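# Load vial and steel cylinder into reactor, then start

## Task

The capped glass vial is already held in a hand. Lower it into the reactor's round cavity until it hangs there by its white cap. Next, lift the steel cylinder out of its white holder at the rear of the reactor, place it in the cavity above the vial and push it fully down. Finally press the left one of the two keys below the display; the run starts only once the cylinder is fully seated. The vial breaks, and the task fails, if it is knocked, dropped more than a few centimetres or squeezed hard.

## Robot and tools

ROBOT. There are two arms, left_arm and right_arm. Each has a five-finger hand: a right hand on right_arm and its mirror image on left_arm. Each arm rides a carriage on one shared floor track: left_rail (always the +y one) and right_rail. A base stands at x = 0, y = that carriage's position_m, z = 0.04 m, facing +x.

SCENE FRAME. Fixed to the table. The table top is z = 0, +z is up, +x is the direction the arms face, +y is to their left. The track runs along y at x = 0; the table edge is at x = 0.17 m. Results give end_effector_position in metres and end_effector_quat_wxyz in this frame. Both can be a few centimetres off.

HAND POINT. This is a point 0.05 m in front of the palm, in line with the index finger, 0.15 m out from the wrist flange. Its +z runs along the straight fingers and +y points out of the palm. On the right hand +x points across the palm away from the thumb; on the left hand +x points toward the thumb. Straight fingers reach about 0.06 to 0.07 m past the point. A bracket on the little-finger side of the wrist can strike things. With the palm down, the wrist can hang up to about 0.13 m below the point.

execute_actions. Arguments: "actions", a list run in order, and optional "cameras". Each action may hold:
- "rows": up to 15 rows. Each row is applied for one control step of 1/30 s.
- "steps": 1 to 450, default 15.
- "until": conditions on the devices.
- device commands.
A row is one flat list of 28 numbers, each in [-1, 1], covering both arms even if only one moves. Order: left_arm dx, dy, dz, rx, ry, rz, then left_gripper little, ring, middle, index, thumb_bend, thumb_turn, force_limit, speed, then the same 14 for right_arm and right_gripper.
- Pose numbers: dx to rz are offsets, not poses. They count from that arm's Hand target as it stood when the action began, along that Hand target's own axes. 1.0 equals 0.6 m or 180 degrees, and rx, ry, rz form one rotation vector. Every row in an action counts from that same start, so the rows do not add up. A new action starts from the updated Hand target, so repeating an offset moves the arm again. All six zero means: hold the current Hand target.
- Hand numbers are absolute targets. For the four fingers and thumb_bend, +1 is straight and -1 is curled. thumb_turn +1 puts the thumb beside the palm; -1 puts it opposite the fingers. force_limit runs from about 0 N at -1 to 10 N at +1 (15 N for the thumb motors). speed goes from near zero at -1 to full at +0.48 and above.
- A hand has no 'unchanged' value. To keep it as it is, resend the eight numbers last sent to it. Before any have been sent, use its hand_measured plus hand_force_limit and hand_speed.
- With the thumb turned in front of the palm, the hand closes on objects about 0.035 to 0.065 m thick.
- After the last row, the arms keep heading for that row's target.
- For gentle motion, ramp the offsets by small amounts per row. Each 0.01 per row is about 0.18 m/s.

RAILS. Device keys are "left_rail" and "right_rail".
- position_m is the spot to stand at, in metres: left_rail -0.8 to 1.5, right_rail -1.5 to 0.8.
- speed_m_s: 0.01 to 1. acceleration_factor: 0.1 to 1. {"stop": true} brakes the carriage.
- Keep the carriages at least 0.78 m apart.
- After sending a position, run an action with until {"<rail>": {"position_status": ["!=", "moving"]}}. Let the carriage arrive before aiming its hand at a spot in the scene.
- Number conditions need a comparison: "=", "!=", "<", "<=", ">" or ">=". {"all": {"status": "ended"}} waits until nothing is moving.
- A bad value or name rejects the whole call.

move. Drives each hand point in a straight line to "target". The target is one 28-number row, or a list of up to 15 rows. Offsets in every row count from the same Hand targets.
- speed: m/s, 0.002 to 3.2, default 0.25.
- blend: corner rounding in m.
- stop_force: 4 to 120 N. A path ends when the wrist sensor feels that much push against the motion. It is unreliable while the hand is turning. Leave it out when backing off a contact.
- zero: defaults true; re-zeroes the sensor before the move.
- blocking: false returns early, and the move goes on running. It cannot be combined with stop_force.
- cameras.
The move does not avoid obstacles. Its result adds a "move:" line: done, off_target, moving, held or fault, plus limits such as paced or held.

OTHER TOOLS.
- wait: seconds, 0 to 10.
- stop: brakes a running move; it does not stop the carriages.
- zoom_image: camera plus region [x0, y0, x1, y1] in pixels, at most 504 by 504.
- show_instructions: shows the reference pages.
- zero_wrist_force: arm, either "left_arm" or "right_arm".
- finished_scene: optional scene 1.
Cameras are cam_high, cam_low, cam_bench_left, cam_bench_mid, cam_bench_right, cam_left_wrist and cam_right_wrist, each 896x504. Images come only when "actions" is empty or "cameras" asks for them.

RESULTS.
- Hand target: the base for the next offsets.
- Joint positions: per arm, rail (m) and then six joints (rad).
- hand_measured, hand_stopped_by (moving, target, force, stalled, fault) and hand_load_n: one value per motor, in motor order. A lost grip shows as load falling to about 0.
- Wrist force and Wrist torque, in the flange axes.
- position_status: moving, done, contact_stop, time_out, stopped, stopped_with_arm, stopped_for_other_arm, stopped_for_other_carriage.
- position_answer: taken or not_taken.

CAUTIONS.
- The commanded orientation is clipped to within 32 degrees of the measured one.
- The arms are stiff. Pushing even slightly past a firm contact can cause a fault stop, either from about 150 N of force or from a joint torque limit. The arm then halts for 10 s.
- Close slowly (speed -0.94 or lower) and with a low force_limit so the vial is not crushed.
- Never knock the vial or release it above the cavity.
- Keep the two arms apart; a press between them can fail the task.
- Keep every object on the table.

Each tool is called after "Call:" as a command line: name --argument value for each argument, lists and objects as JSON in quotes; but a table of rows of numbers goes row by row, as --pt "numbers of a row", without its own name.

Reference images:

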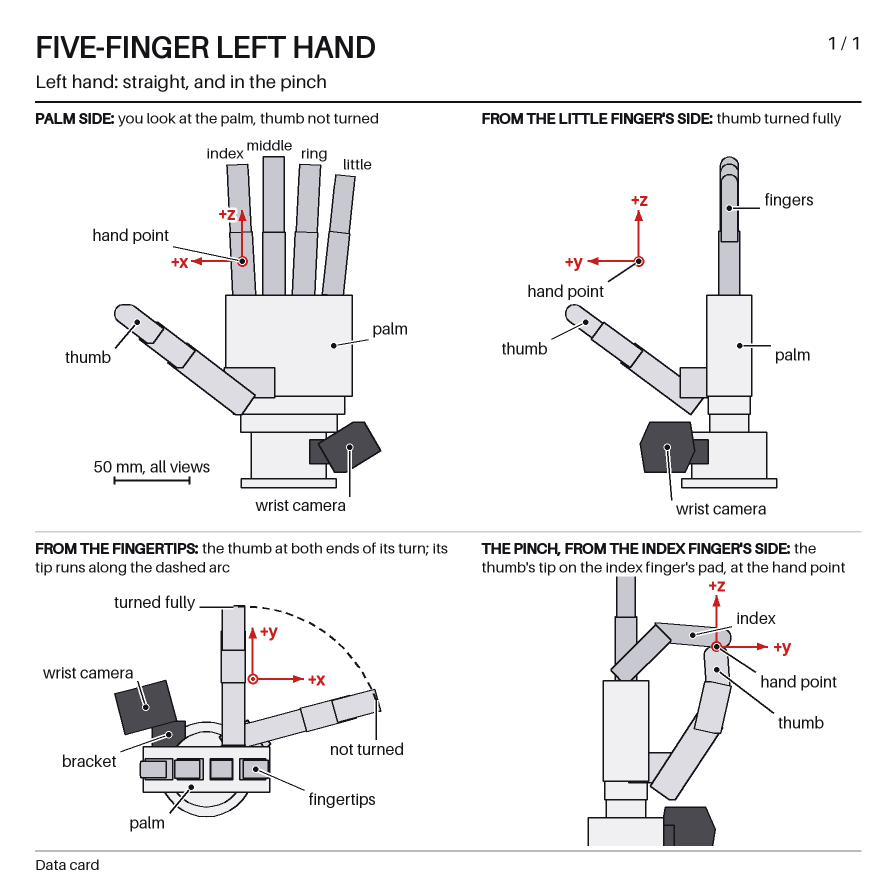

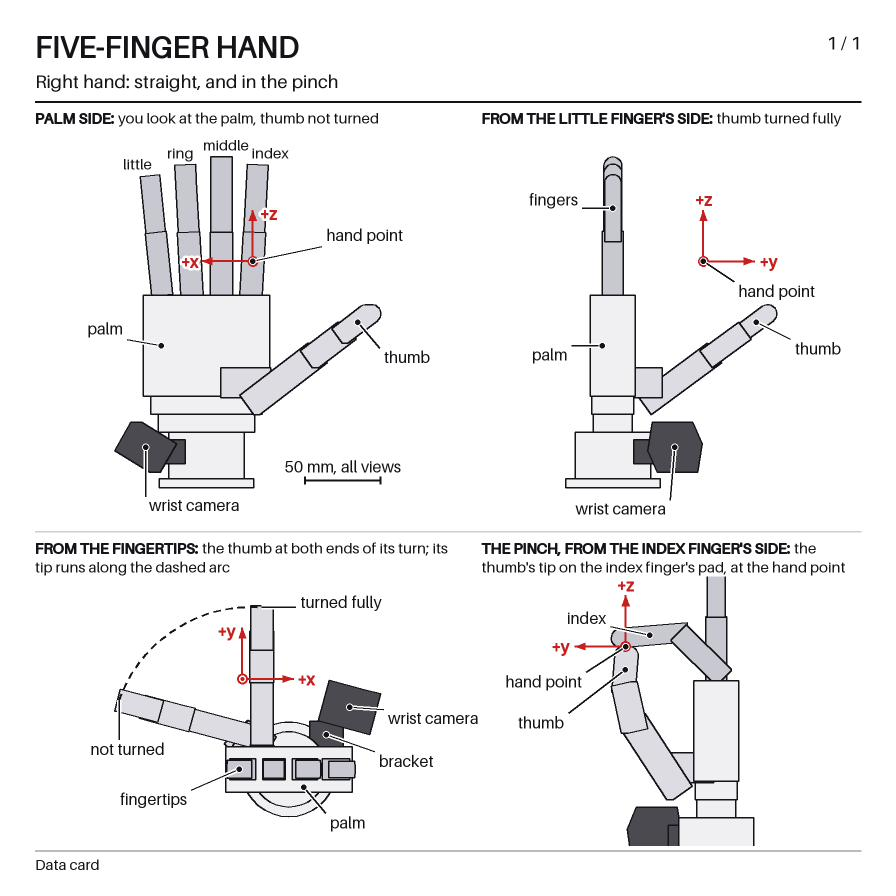

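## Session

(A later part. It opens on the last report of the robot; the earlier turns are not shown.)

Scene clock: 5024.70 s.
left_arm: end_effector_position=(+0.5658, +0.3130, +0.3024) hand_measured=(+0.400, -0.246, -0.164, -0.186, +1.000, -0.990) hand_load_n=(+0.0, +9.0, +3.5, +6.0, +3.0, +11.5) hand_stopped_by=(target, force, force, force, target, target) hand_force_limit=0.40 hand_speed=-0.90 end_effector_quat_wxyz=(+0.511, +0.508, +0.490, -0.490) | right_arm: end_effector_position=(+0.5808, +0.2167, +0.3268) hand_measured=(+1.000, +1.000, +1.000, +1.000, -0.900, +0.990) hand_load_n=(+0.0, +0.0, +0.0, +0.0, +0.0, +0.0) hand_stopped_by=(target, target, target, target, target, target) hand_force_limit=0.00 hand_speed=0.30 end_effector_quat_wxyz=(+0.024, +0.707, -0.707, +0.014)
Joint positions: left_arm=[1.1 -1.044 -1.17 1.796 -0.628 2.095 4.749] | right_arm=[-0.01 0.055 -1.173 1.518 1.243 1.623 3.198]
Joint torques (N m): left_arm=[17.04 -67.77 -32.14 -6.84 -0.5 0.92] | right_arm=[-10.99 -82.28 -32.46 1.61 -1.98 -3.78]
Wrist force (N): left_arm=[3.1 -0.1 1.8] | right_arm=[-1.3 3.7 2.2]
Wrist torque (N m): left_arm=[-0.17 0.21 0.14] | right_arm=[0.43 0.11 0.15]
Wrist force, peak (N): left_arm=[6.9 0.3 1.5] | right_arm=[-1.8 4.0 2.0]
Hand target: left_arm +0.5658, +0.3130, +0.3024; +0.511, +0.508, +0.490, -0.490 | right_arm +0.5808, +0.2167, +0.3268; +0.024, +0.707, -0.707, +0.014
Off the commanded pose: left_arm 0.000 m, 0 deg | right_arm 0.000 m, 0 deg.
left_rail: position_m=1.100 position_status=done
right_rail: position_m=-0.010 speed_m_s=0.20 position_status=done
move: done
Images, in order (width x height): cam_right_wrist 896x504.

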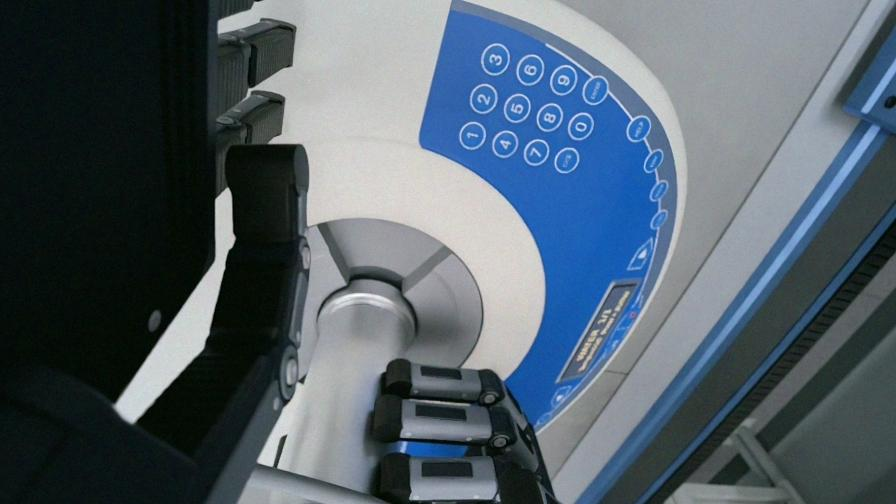

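Call:
move --pt "0.02 -0.0008 0 0 0 0 0.4 -0.38 -0.52 -0.47 1 -0.99 0.4 -0.9 0 0 0 0 0 0 1 1 1 1 -0.9 0.99 0.0 0.3" --speed '[0.01]' --stop_force 9 --cameras '["cam_right_wrist", "cam_left_wrist"]'

Call:
zoom_image --camera "cam_right_wrist" --region '[305, 250, 425, 340]'

Scene clock: 5030.47 s.
left_arm: end_effector_position=(+0.5658, +0.3129, +0.3011) hand_measured=(+0.400, -0.246, -0.164, -0.186, +1.000, -0.990) hand_load_n=(+0.0, +9.5, +4.0, +6.0, +3.0, +8.5) hand_stopped_by=(target, force, force, force, target, target) hand_force_limit=0.40 hand_speed=-0.90 end_effector_quat_wxyz=(+0.511, +0.508, +0.490, -0.490) | right_arm: end_effector_position=(+0.5808, +0.2167, +0.3268) hand_measured=(+1.000, +1.000, +1.000, +1.000, -0.900, +0.990) hand_load_n=(+0.0, +0.0, +0.0, +0.0, +0.0, +0.5) hand_stopped_by=(target, target, target, target, target, target) hand_force_limit=0.00 hand_speed=0.30 end_effector_quat_wxyz=(+0.024, +0.707, -0.707, +0.014)
Joint positions: left_arm=[1.1 -1.044 -1.169 1.796 -0.631 2.095 4.749] | right_arm=[-0.01 0.055 -1.173 1.518 1.243 1.623 3.198]
Joint torques (N m): left_arm=[15.94 -83.3 -40.64 1.12 -0.53 0.8] | right_arm=[-10.6 -82.5 -32.62 1.43 -2.28 -3.8]
Wrist force (N): left_arm=[-3.5 -0.2 2.3] | right_arm=[-1.3 3.8 2.0]
Wrist torque (N m): left_arm=[-0.10 0.24 0.27] | right_arm=[0.46 0.12 0.15]
Wrist force, peak (N): left_arm=[-7.4 -0.6 2.9] | right_arm=[-1.3 3.9 2.3]
Hand target: left_arm +0.5658, +0.3129, +0.3012; +0.511, +0.508, +0.490, -0.490 (not the last commanded pose) | right_arm +0.5808, +0.2167, +0.3268; +0.024, +0.707, -0.707, +0.014
Off the commanded pose: left_arm 0.011 m, 0 deg | right_arm 0.000 m, 0 deg.
left_rail: position_m=1.100 position_status=done
right_rail: position_m=-0.010 speed_m_s=0.20 position_status=done
move: contact (left_arm)
Images, in order (width x height): cam_left_wrist 896x504, cam_right_wrist 896x504.

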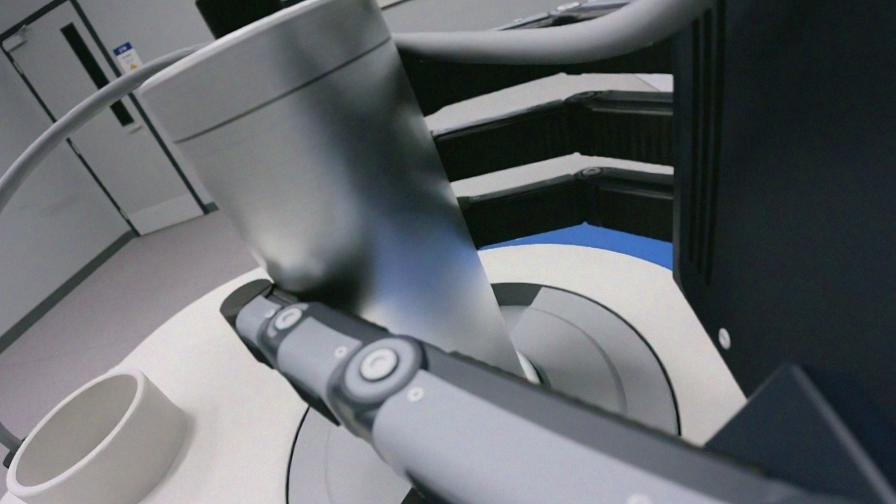

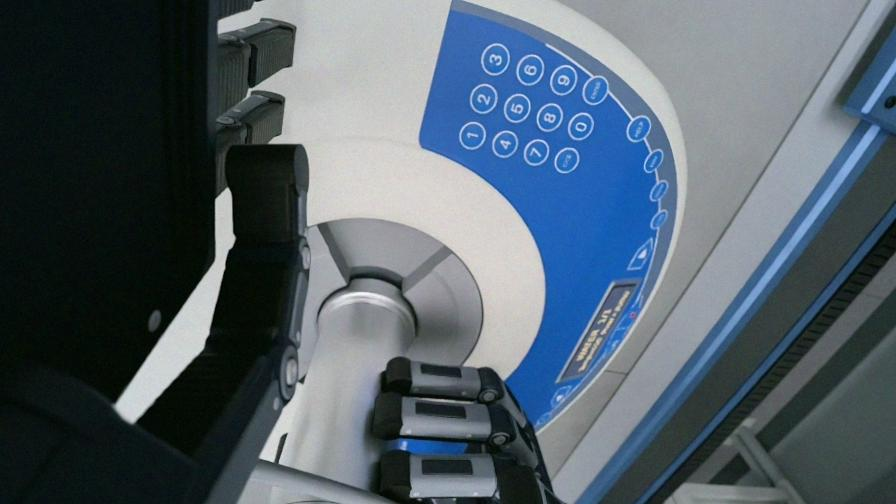

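Scaled by 4.200 from the camera's 896x504 image, which has a finer 1280x720 frame.

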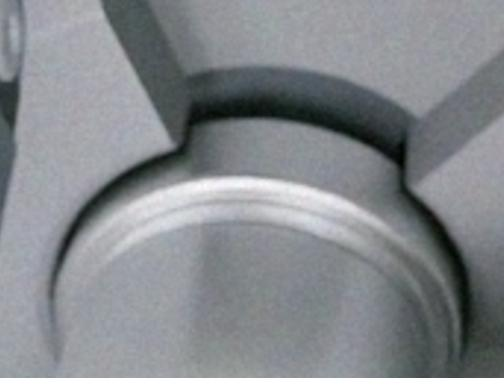

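Call:
move --pt "0.015 -0.0006 0 0 0 0 0.4 -0.38 -0.52 -0.47 1 -0.99 0.4 -0.9 0 0 0 0 0 0 1 1 1 1 -0.9 0.99 0.0 0.3" --speed '[0.008]' --stop_force 12 --cameras '["cam_right_wrist"]'

Call:
zoom_image --camera "cam_right_wrist" --region '[305, 250, 425, 340]'

Scene clock: 5038.13 s.
left_arm: end_effector_position=(+0.5658, +0.3129, +0.2983) hand_measured=(+0.400, -0.246, -0.164, -0.186, +1.000, -0.990) hand_load_n=(+0.0, +9.0, +4.5, +7.0, +3.5, -5.5) hand_stopped_by=(target, force, force, force, target, target) hand_force_limit=0.40 hand_speed=-0.90 end_effector_quat_wxyz=(+0.511, +0.508, +0.490, -0.490) | right_arm: end_effector_position=(+0.5808, +0.2167, +0.3268) hand_measured=(+1.000, +1.000, +1.000, +1.000, -0.900, +0.990) hand_load_n=(+0.0, +0.0, +0.0, +0.0, +0.0, +0.0) hand_stopped_by=(target, target, target, target, target, target) hand_force_limit=0.00 hand_speed=0.30 end_effector_quat_wxyz=(+0.024, +0.707, -0.707, +0.014)
Joint positions: left_arm=[1.1 -1.044 -1.166 1.798 -0.636 2.095 4.749] | right_arm=[-0.01 0.055 -1.173 1.518 1.243 1.623 3.198]
Joint torques (N m): left_arm=[14.8 -76.56 -36.42 3.31 -0.38 0.97] | right_arm=[-9.14 -83.1 -32.46 1.66 -2.09 -3.72]
Wrist force (N): left_arm=[-11.4 1.3 0.9] | right_arm=[-1.6 3.6 1.9]
Wrist torque (N m): left_arm=[-0.14 0.41 0.51] | right_arm=[0.43 0.18 0.13]
Wrist force, peak (N): left_arm=[-16.0 1.5 1.4] | right_arm=[-1.6 3.9 2.4]
Hand target: left_arm +0.5658, +0.3129, +0.2983; +0.511, +0.508, +0.490, -0.490 (not the last commanded pose) | right_arm +0.5808, +0.2167, +0.3268; +0.024, +0.707, -0.707, +0.014
Off the commanded pose: left_arm 0.006 m, 0 deg | right_arm 0.000 m, 0 deg.
left_rail: position_m=1.100 position_status=done
right_rail: position_m=-0.010 speed_m_s=0.20 position_status=done
move: contact (left_arm)
Images, in order (width x height): cam_right_wrist 896x504.

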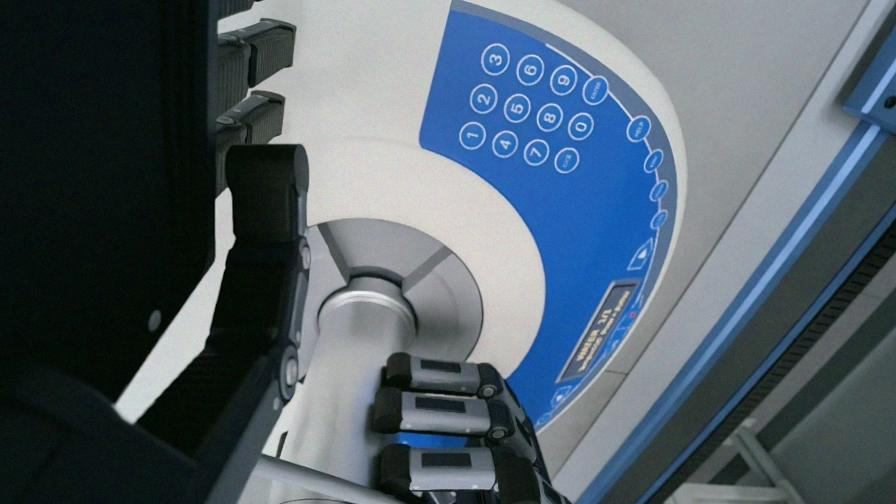

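Scaled by 4.200 from the camera's 896x504 image, which has a finer 1280x720 frame.

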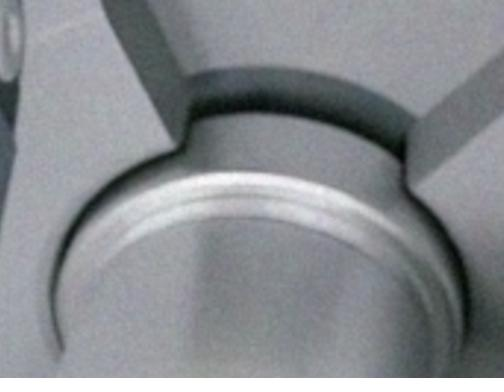

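Call:
move --pt "0 0 0 0 0 0 0.4 -0.38 -0.52 -0.47 1 -0.99 0.4 -0.9 0.0191 0.005 -0.354 0 0 0 1 1 1 1 -0.9 0.99 0.0 0.3" --pt "0 0 0 0 0 0 0.4 -0.38 -0.52 -0.47 1 -0.99 0.4 -0.9 -0.2087 0.0672 -0.3653 0 0 0 1 1 1 1 -0.9 0.99 0.0 0.3" --pt "0 0 0 0 0 0 0.4 -0.38 -0.52 -0.47 1 -0.99 0.4 -0.9 -0.2163 0.0652 -0.2248 0 0 0 1 1 1 1 -0.9 0.99 0.0 0.3" --speed 0.12 --blend '[0.02, 0.02, 0]' --cameras '["cam_left_wrist","cam_right_wrist"]'

Call:
zoom_image --camera "cam_right_wrist" --region '[200, 0, 420, 160]'

Scene clock: 5053.20 s.
left_arm: end_effector_position=(+0.5658, +0.3129, +0.2983) hand_measured=(+0.400, -0.246, -0.164, -0.186, +1.000, -0.990) hand_load_n=(+0.0, +9.0, +4.5, +7.0, +3.5, -5.5) hand_stopped_by=(target, force, force, force, target, target) hand_force_limit=0.40 hand_speed=-0.90 end_effector_quat_wxyz=(+0.511, +0.508, +0.490, -0.490) | right_arm: end_effector_position=(+0.5435, +0.3535, +0.4552) hand_measured=(+1.000, +1.000, +1.000, +1.000, -0.900, +0.990) hand_load_n=(+0.0, +0.0, +0.0, +0.0, +0.0, +0.0) hand_stopped_by=(target, target, target, target, target, target) hand_force_limit=0.00 hand_speed=0.30 end_effector_quat_wxyz=(+0.024, +0.707, -0.707, +0.014)
Joint positions: left_arm=[1.1 -1.044 -1.166 1.798 -0.636 2.095 4.749] | right_arm=[-0.01 0.267 -1.186 1.307 1.477 1.618 3.41]
Joint torques (N m): left_arm=[14.3 -74.21 -34.9 -2.04 1.73 1.14] | right_arm=[-4.39 -60.07 -34.91 1.67 1.39 3.09]
Wrist force (N): left_arm=[-11.4 1.8 1.1] | right_arm=[-1.6 3.7 2.2]
Wrist torque (N m): left_arm=[-0.10 0.46 0.47] | right_arm=[0.40 0.18 -0.05]
Wrist force, peak (N): left_arm=[-11.9 1.5 1.2] | right_arm=[-1.4 3.8 3.1]
Hand target: left_arm +0.5658, +0.3129, +0.2983; +0.511, +0.508, +0.490, -0.490 | right_arm +0.5435, +0.3535, +0.4551; +0.024, +0.707, -0.707, +0.014
Off the commanded pose: left_arm 0.000 m, 0 deg | right_arm 0.000 m, 0 deg.
left_rail: position_m=1.100 position_status=done
right_rail: position_m=-0.010 speed_m_s=0.20 position_status=done
move: done
Images, in order (width x height): cam_left_wrist 896x504, cam_right_wrist 896x504.

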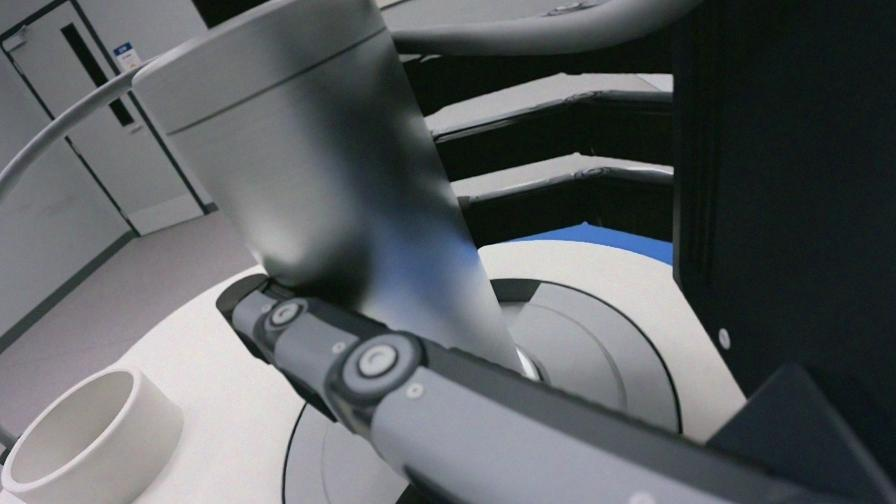

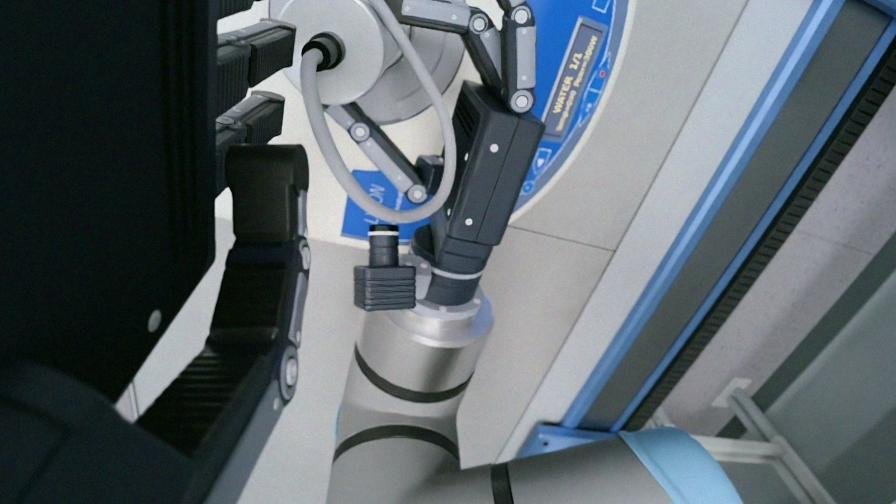

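Scaled by 2.291 from the camera's 896x504 image, which has a finer 1280x720 frame.

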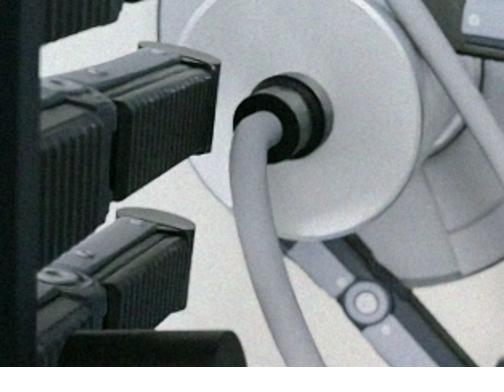

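Call:
move --target '[0,-0.0025,0,0,0,0,0.4,-0.38,-0.52,-0.47,1,-0.99,0.4,-0.9,0,0,0,0,0,0,1,1,1,1,-0.9,0.99,0.0,0.3]' --speed 0.01 --cameras '["cam_left_wrist","cam_right_wrist"]'

Call:
zoom_image --camera "cam_right_wrist" --region '[200, 0, 420, 160]'

Scene clock: 5071.67 s.
left_arm: end_effector_position=(+0.5644, +0.3129, +0.2983) hand_measured=(+0.400, -0.246, -0.164, -0.186, +1.000, -0.990) hand_load_n=(+0.0, +9.5, +4.0, +5.5, +4.5, -8.0) hand_stopped_by=(target, force, force, force, target, target) hand_force_limit=0.40 hand_speed=-0.90 end_effector_quat_wxyz=(+0.511, +0.508, +0.490, -0.490) | right_arm: end_effector_position=(+0.5435, +0.3535, +0.4551) hand_measured=(+1.000, +1.000, +1.000, +1.000, -0.900, +0.990) hand_load_n=(+0.0, +0.0, +0.0, +0.0, +0.0, +0.0) hand_stopped_by=(target, target, target, target, target, target) hand_force_limit=0.00 hand_speed=0.30 end_effector_quat_wxyz=(+0.024, +0.707, -0.707, +0.014)
Joint positions: left_arm=[1.1 -1.046 -1.167 1.8 -0.637 2.093 4.749] | right_arm=[-0.01 0.267 -1.186 1.308 1.477 1.618 3.41]
Joint torques (N m): left_arm=[-23.33 -75.26 -23.26 -3.2 -0.88 1.54] | right_arm=[-7.14 -59.99 -34.97 1.57 -2.68 -0.36]
Wrist force (N): left_arm=[-9.9 4.0 -0.2] | right_arm=[-1.4 3.8 2.3]
Wrist torque (N m): left_arm=[-0.16 0.50 0.60] | right_arm=[0.42 0.14 -0.03]
Wrist force, peak (N): left_arm=[-11.8 1.4 1.0] | right_arm=[-1.2 4.3 2.1]
Hand target: left_arm +0.5643, +0.3129, +0.2983; +0.511, +0.508, +0.490, -0.490 | right_arm +0.5435, +0.3535, +0.4551; +0.024, +0.707, -0.707, +0.014
Off the commanded pose: left_arm 0.000 m, 0 deg | right_arm 0.000 m, 0 deg.
left_rail: position_m=1.100 position_status=done
right_rail: position_m=-0.010 speed_m_s=0.20 position_status=done
move: done
Images, in order (width x height): cam_left_wrist 896x504, cam_right_wrist 896x504.

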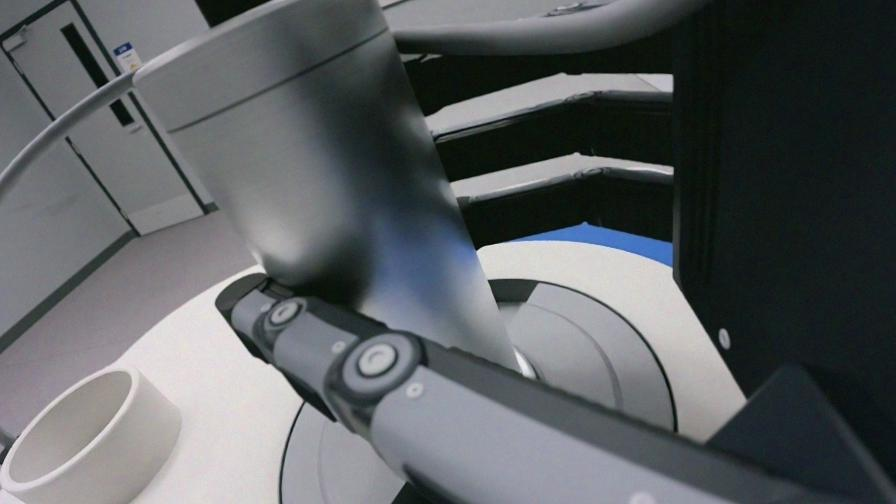

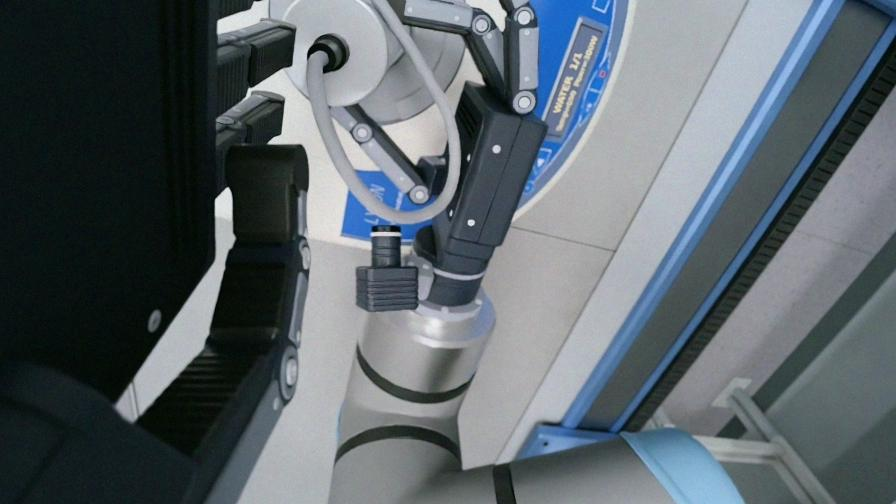

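Scaled by 2.291 from the camera's 896x504 image, which has a finer 1280x720 frame.

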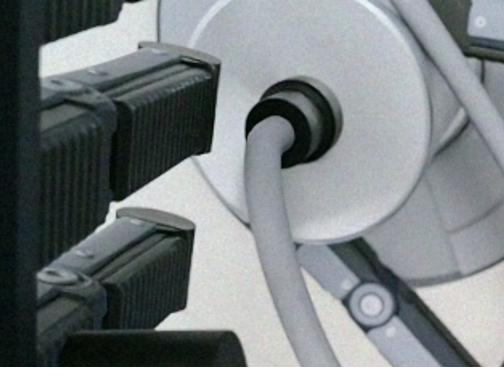

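Call:
move --pt "0 0 0 0 0 0 0.4 -0.38 -0.52 -0.47 1 -0.99 0.4 -0.9 0 -0.0045 0 0 0 0 1 1 1 1 -0.9 0.99 0.0 0.3" --pt "0 0 0 0 0 0 0.4 -0.38 -0.52 -0.47 1 -0.99 0.4 -0.9 -0.0029 -0.0052 0.0533 0 0 0 1 1 1 1 -0.9 0.99 0.0 0.3" --speed '[0.02,0.012]' --stop_force 6 --cameras '["cam_left_wrist","cam_right_wrist"]'

Call:
zoom_image --camera "cam_right_wrist" --region '[200, 0, 420, 160]'

Scene clock: 5085.70 s.
left_arm: end_effector_position=(+0.5643, +0.3129, +0.2982) hand_measured=(+0.400, -0.246, -0.164, -0.186, +1.000, -0.990) hand_load_n=(+0.0, +9.5, +4.0, +5.5, +4.0, -7.5) hand_stopped_by=(target, force, force, force, target, target) hand_force_limit=0.40 hand_speed=-0.90 end_effector_quat_wxyz=(+0.511, +0.508, +0.490, -0.490) | right_arm: end_effector_position=(+0.5462, +0.3535, +0.4306) hand_measured=(+1.000, +1.000, +1.000, +1.000, -0.900, +0.990) hand_load_n=(+0.0, +0.0, +0.0, +0.0, +0.0, +0.0) hand_stopped_by=(target, target, target, target, target, target) hand_force_limit=0.00 hand_speed=0.30 end_effector_quat_wxyz=(+0.024, +0.707, -0.707, +0.014)
Joint positions: left_arm=[1.1 -1.046 -1.167 1.801 -0.637 2.093 4.749] | right_arm=[-0.01 0.266 -1.176 1.337 1.438 1.618 3.409]
Joint torques (N m): left_arm=[-20.53 -77.25 -30.7 -3.31 2.56 2.09] | right_arm=[-1.48 -81.2 -46.48 6.89 2.9 -0.51]
Wrist force (N): left_arm=[-8.9 5.3 0.1] | right_arm=[-1.8 3.6 -2.0]
Wrist torque (N m): left_arm=[-0.05 0.54 0.53] | right_arm=[0.62 0.19 0.10]
Wrist force, peak (N): left_arm=[-10.1 4.9 -0.8] | right_arm=[-2.0 2.7 -11.4]
Hand target: left_arm +0.5643, +0.3129, +0.2983; +0.511, +0.508, +0.490, -0.490 | right_arm +0.5462, +0.3535, +0.4307; +0.024, +0.707, -0.707, +0.014 (not the last commanded pose)
Off the commanded pose: left_arm 0.000 m, 0 deg | right_arm 0.008 m, 0 deg.
left_rail: position_m=1.100 position_status=done
right_rail: position_m=-0.010 speed_m_s=0.20 position_status=done
move: contact (right_arm); path passed 1 of 2 targets
Images, in order (width x height): cam_left_wrist 896x504, cam_right_wrist 896x504.

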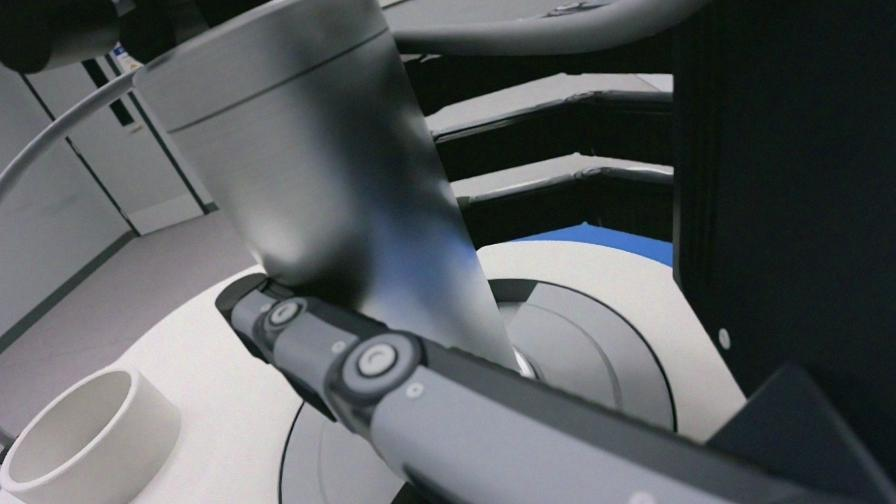

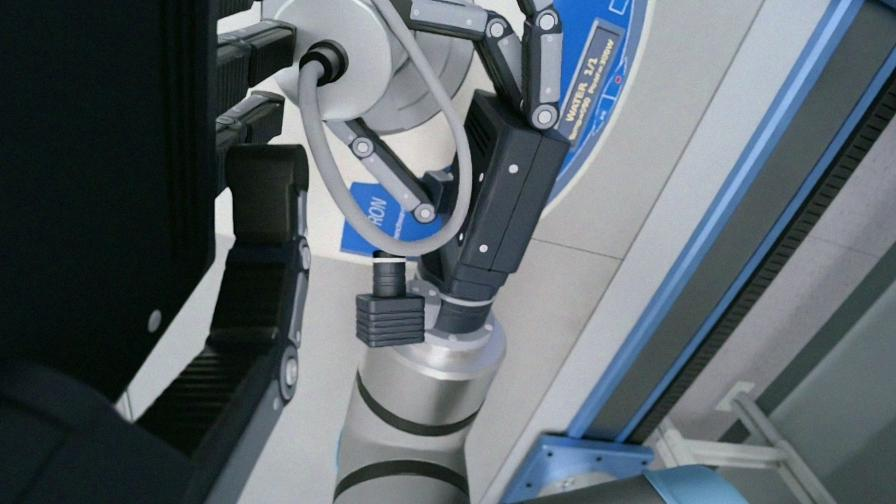

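Scaled by 2.291 from the camera's 896x504 image, which has a finer 1280x720 frame.

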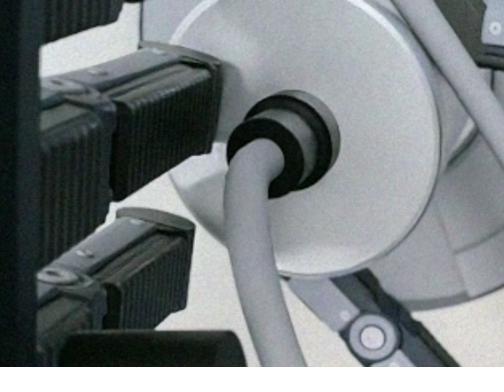

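Call:
execute_actions --actions '[{"rows":[[0,0,0,0,0,0,0.4,-0.215,-0.133,-0.155,1,-0.99,0.4,-0.9,0,0,0,0,0,0,1,1,1,1,-0.9,0.99,0.0,0.3]],"steps":30}]'

Call:
move --target '[0,0,0,0,0,0,0.4,-0.215,-0.133,-0.155,1,-0.99,0.4,-0.9,-0.0014,-0.0004,0.025,0,0,0,1,1,1,1,-0.9,0.99,0.0,0.3]' --speed 0.008 --stop_force 18 --cameras '["cam_left_wrist","cam_right_wrist"]'

Call:
zoom_image --camera "cam_left_wrist" --region '[440, 260, 620, 440]'

Scene clock: 5091.80 s.
left_arm: end_effector_position=(+0.5643, +0.3129, +0.2983) hand_measured=(+0.400, -0.214, -0.132, -0.154, +1.000, -0.990) hand_load_n=(+0.0, +0.5, +0.0, +0.0, +1.0, -3.0) hand_stopped_by=(target, target, target, target, target, target) hand_force_limit=0.40 hand_speed=-0.90 end_effector_quat_wxyz=(+0.511, +0.508, +0.490, -0.490) | right_arm: end_effector_position=(+0.5462, +0.3535, +0.4307) hand_measured=(+1.000, +1.000, +1.000, +1.000, -0.900, +0.990) hand_load_n=(+0.0, +0.0, -1.0, +0.0, +0.0, +0.0) hand_stopped_by=(target, target, target, target, target, target) hand_force_limit=0.00 hand_speed=0.30 end_effector_quat_wxyz=(+0.024, +0.707, -0.707, +0.014)
Joint positions: left_arm=[1.1 -1.046 -1.167 1.801 -0.637 2.093 4.749] | right_arm=[-0.01 0.266 -1.176 1.337 1.438 1.618 3.409]
Joint torques (N m): left_arm=[-23.16 -75.28 -35.44 -3.15 2.78 2] | right_arm=[-7.15 -79.01 -45.28 3.71 1.81 -0.79]
Wrist force (N): left_arm=[-4.5 3.2 -2.7] | right_arm=[1.2 4.4 -3.1]
Wrist torque (N m): left_arm=[-0.22 0.24 0.33] | right_arm=[0.71 0.41 0.29]
Wrist force, peak (N): left_arm=[-9.2 5.4 -0.3] | right_arm=[0.8 4.6 -3.5]
Hand target: left_arm +0.5643, +0.3129, +0.2983; +0.511, +0.508, +0.490, -0.490 | right_arm +0.5462, +0.3535, +0.4307; +0.024, +0.707, -0.707, +0.014
Off the commanded pose: left_arm 0.000 m, 0 deg | right_arm 0.000 m, 0 deg.
left_rail: position_m=1.100 position_status=done
right_rail: position_m=-0.010 speed_m_s=0.20 position_status=done

Scene clock: 5093.60 s.
left_arm: end_effector_position=(+0.5643, +0.3129, +0.2983) hand_measured=(+0.400, -0.214, -0.132, -0.154, +1.000, -0.990) hand_load_n=(-0.5, +1.5, +0.0, +0.0, +0.5, +4.5) hand_stopped_by=(target, target, target, target, target, target) hand_force_limit=0.40 hand_speed=-0.90 end_effector_quat_wxyz=(+0.511, +0.508, +0.490, -0.490) | right_arm: end_effector_position=(+0.5462, +0.3535, +0.4253) hand_measured=(+1.000, +1.000, +1.000, +1.000, -0.900, +0.990) hand_load_n=(+0.0, +0.0, +0.0, +0.0, +0.0, +0.0) hand_stopped_by=(target, target, target, target, target, target) hand_force_limit=0.00 hand_speed=0.30 end_effector_quat_wxyz=(+0.024, +0.707, -0.707, +0.014)
Joint positions: left_arm=[1.1 -1.046 -1.167 1.801 -0.637 2.093 4.749] | right_arm=[-0.01 0.266 -1.175 1.344 1.429 1.618 3.409]
Joint torques (N m): left_arm=[-16.21 -78.07 -34.97 -3.19 1.15 2.1] | right_arm=[-3.8 -63.68 -35.69 4.43 1.05 -0.34]
Wrist force (N): left_arm=[-0.1 0.6 -0.2] | right_arm=[1.0 2.9 -22.5]
Wrist torque (N m): left_arm=[-0.15 0.19 0.24] | right_arm=[2.05 0.85 0.24]
Wrist force, peak (N): left_arm=[-4.3 3.6 -3.8] | right_arm=[1.5 1.4 -29.8]
Hand target: left_arm +0.5643, +0.3129, +0.2983; +0.511, +0.508, +0.490, -0.490 | right_arm +0.5462, +0.3535, +0.4253; +0.024, +0.707, -0.707, +0.014 (not the last commanded pose)
Off the commanded pose: left_arm 0.000 m, 0 deg | right_arm 0.010 m, 0 deg.
left_rail: position_m=1.100 position_status=done
right_rail: position_m=-0.010 speed_m_s=0.20 position_status=done
move: contact (right_arm)
Images, in order (width x height): cam_left_wrist 896x504, cam_right_wrist 896x504.

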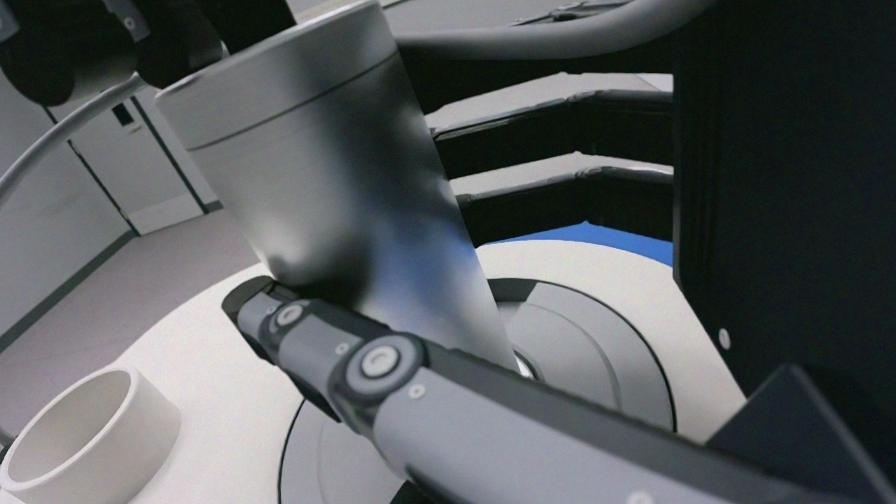

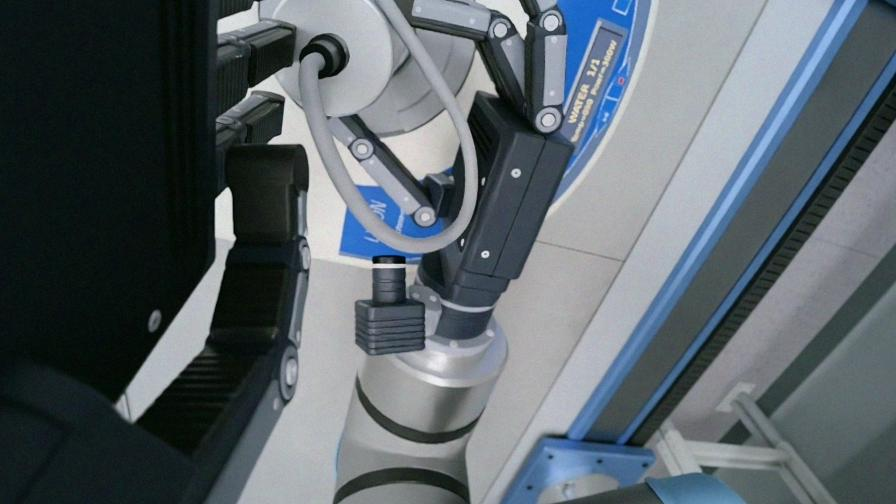

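Scaled by 2.800 from the camera's 896x504 image, which has a finer 1280x720 frame.

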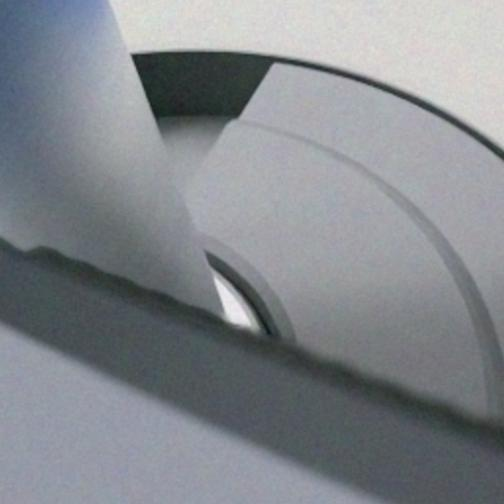

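Call:
move --target '[0,0,0,0,0,0,0.4,-0.215,-0.133,-0.155,1,-0.99,0.4,-0.9,-0.0014,-0.0004,0.025,0,0,0,1,1,1,1,-0.9,0.99,0.0,0.3]' --speed 0.006 --stop_force 25 --cameras '["cam_left_wrist","cam_right_wrist"]'

Call:
zoom_image --camera "cam_left_wrist" --region '[440, 260, 620, 440]'

Call:
zoom_image --camera "cam_right_wrist" --region '[520, 0, 660, 160]'

Scene clock: 5102.30 s.
left_arm: end_effector_position=(+0.5643, +0.3129, +0.2983) hand_measured=(+0.400, -0.214, -0.132, -0.154, +1.000, -0.990) hand_load_n=(+0.0, +1.5, +0.0, +0.0, +0.5, +3.0) hand_stopped_by=(target, target, target, target, target, target) hand_force_limit=0.40 hand_speed=-0.90 end_effector_quat_wxyz=(+0.511, +0.508, +0.490, -0.490) | right_arm: end_effector_position=(+0.5462, +0.3535, +0.4247) hand_measured=(+1.000, +1.000, +1.000, +1.000, -0.900, +0.990) hand_load_n=(+0.0, +0.5, +0.0, +0.0, +0.0, +0.0) hand_stopped_by=(target, target, target, target, target, target) hand_force_limit=0.00 hand_speed=0.30 end_effector_quat_wxyz=(+0.024, +0.707, -0.707, +0.014)
Joint positions: left_arm=[1.1 -1.046 -1.167 1.801 -0.637 2.093 4.749] | right_arm=[-0.01 0.266 -1.175 1.345 1.427 1.618 3.409]
Joint torques (N m): left_arm=[6.84 -77.07 -34.68 -3.42 -0.52 2.19] | right_arm=[-3.07 -47.86 -24.17 1.27 0.96 -2.17]
Wrist force (N): left_arm=[-0.2 0.0 1.1] | right_arm=[3.8 2.7 -47.2]
Wrist torque (N m): left_arm=[-0.21 0.21 0.28] | right_arm=[3.53 1.50 0.40]
Wrist force, peak (N): left_arm=[-0.2 0.3 1.5] | right_arm=[4.2 1.8 -53.5]
Hand target: left_arm +0.5643, +0.3129, +0.2983; +0.511, +0.508, +0.490, -0.490 | right_arm +0.5462, +0.3535, +0.4247; +0.024, +0.707, -0.707, +0.014 (not the last commanded pose)
Off the commanded pose: left_arm 0.000 m, 0 deg | right_arm 0.014 m, 0 deg.
left_rail: position_m=1.100 position_status=done
right_rail: position_m=-0.010 speed_m_s=0.20 position_status=done
move: contact (right_arm)
Images, in order (width x height): cam_left_wrist 896x504, cam_right_wrist 896x504.

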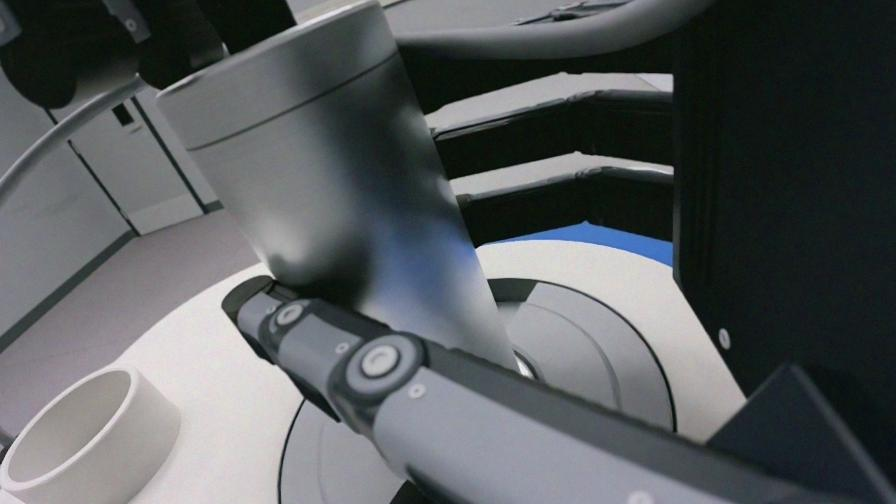

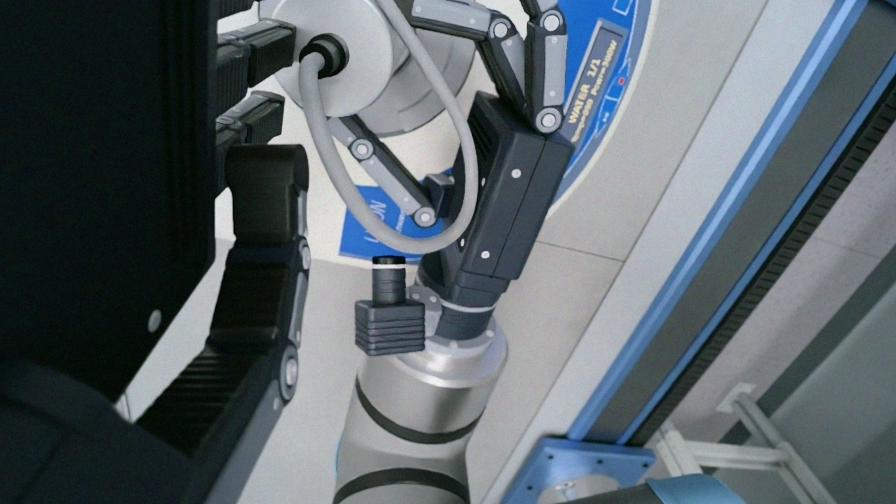

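Scaled by 2.800 from the camera's 896x504 image, which has a finer 1280x720 frame.

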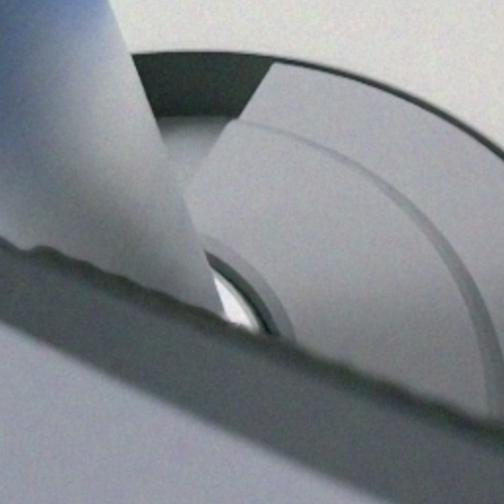

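Scaled by 3.150 from the camera's 896x504 image, which has a finer 1280x720 frame.

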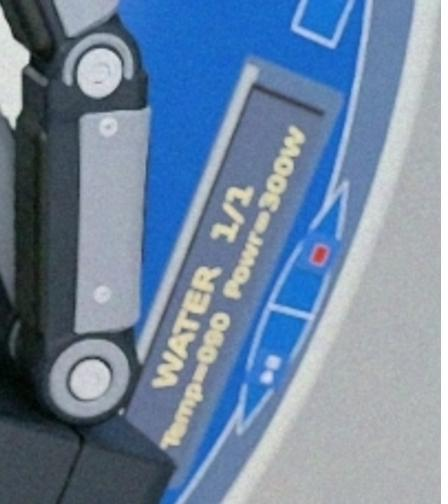

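Call:
move --target '[0,0,0,0,0,0,0.4,-0.215,-0.133,-0.155,1,-0.99,0.4,-0.9,0.0001,0.0,-0.0012,0,0,0,1,1,1,1,-0.9,0.99,0.0,0.3]' --speed 0.01

Call:
execute_actions --actions '[{"rows":[[0,0,0,0,0,0,0.9,0.95,0.95,0.95,1,-0.99,0.4,-0.5,0,0,0,0,0,0,1,1,1,1,-0.9,0.99,0.0,0.3]],"steps":60}]' --cameras '["cam_left_wrist","cam_right_wrist"]'

Scene clock: 5119.13 s.
left_arm: end_effector_position=(+0.5643, +0.3129, +0.2983) hand_measured=(+0.400, -0.214, -0.132, -0.154, +1.000, -0.990) hand_load_n=(+0.0, +1.5, +0.0, +0.5, +0.5, +3.5) hand_stopped_by=(target, target, target, target, target, target) hand_force_limit=0.40 hand_speed=-0.90 end_effector_quat_wxyz=(+0.511, +0.508, +0.490, -0.490) | right_arm: end_effector_position=(+0.5462, +0.3535, +0.4253) hand_measured=(+1.000, +1.000, +1.000, +1.000, -0.900, +0.990) hand_load_n=(+0.0, +0.0, +0.0, +0.0, +0.0, +0.0) hand_stopped_by=(target, target, target, target, target, target) hand_force_limit=0.00 hand_speed=0.30 end_effector_quat_wxyz=(+0.024, +0.707, -0.707, +0.014)
Joint positions: left_arm=[1.1 -1.046 -1.167 1.801 -0.637 2.093 4.749] | right_arm=[-0.01 0.266 -1.175 1.344 1.429 1.618 3.409]
Joint torques (N m): left_arm=[13.19 -74.59 -35.2 -3.28 -0.05 2.31] | right_arm=[-9.39 -65.44 -35.59 3.95 0.91 -3.99]
Wrist force (N): left_arm=[-0.4 0.1 0.2] | right_arm=[1.9 3.5 -24.7]
Wrist torque (N m): left_arm=[-0.17 0.12 0.32] | right_arm=[2.10 0.92 0.30]
Wrist force, peak (N): left_arm=[-0.1 0.2 1.7] | right_arm=[3.7 2.2 -47.8]
Hand target: left_arm +0.5643, +0.3129, +0.2983; +0.511, +0.508, +0.490, -0.490 | right_arm +0.5462, +0.3535, +0.4254; +0.024, +0.707, -0.707, +0.014
Off the commanded pose: left_arm 0.000 m, 0 deg | right_arm 0.000 m, 0 deg.
left_rail: position_m=1.100 position_status=done
right_rail: position_m=-0.010 speed_m_s=0.20 position_status=done
move: done

Scene clock: 5121.33 s.
left_arm: end_effector_position=(+0.5643, +0.3129, +0.2983) hand_measured=(+0.900, +0.950, +0.950, +0.950, +1.000, -0.990) hand_load_n=(+0.0, +0.0, +0.0, +0.0, +0.5, +3.0) hand_stopped_by=(target, target, target, target, target, target) hand_force_limit=0.40 hand_speed=-0.50 end_effector_quat_wxyz=(+0.511, +0.508, +0.490, -0.490) | right_arm: end_effector_position=(+0.5462, +0.3535, +0.4254) hand_measured=(+1.000, +1.000, +1.000, +1.000, -0.900, +0.990) hand_load_n=(+0.0, +0.0, +0.0, +0.0, +0.0, +0.0) hand_stopped_by=(target, target, target, target, target, target) hand_force_limit=0.00 hand_speed=0.30 end_effector_quat_wxyz=(+0.024, +0.707, -0.707, +0.014)
Joint positions: left_arm=[1.1 -1.046 -1.167 1.801 -0.637 2.093 4.749] | right_arm=[-0.01 0.266 -1.175 1.344 1.429 1.618 3.409]
Joint torques (N m): left_arm=[11.22 -75.46 -34.09 -3.1 0.11 1.64] | right_arm=[-10.86 -69.42 -37.32 4.03 0.99 -4.11]
Wrist force (N): left_arm=[-1.1 1.3 0.0] | right_arm=[2.1 3.6 -21.3]
Wrist torque (N m): left_arm=[-0.22 0.16 0.27] | right_arm=[1.79 0.84 0.32]
Wrist force, peak (N): left_arm=[-1.5 1.5 -0.4] | right_arm=[2.2 3.3 -24.0]
Hand target: left_arm +0.5643, +0.3129, +0.2983; +0.511, +0.508, +0.490, -0.490 | right_arm +0.5462, +0.3535, +0.4254; +0.024, +0.707, -0.707, +0.014
Off the commanded pose: left_arm 0.000 m, 0 deg | right_arm 0.000 m, 0 deg.
left_rail: position_m=1.100 position_status=done
right_rail: position_m=-0.010 speed_m_s=0.20 position_status=done
Images, in order (width x height): cam_left_wrist 896x504, cam_right_wrist 896x504.

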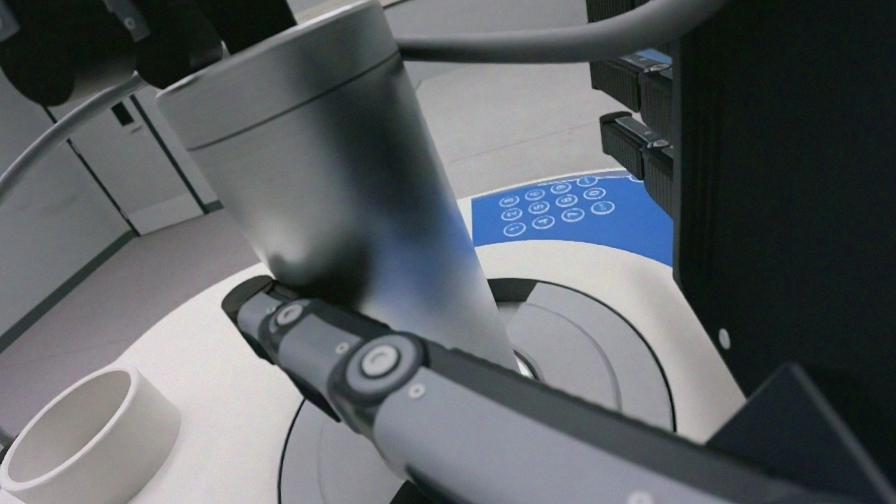

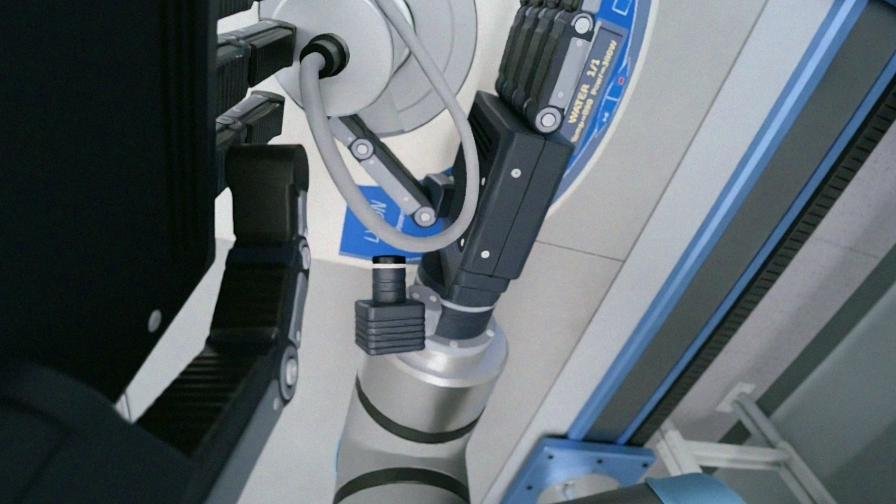

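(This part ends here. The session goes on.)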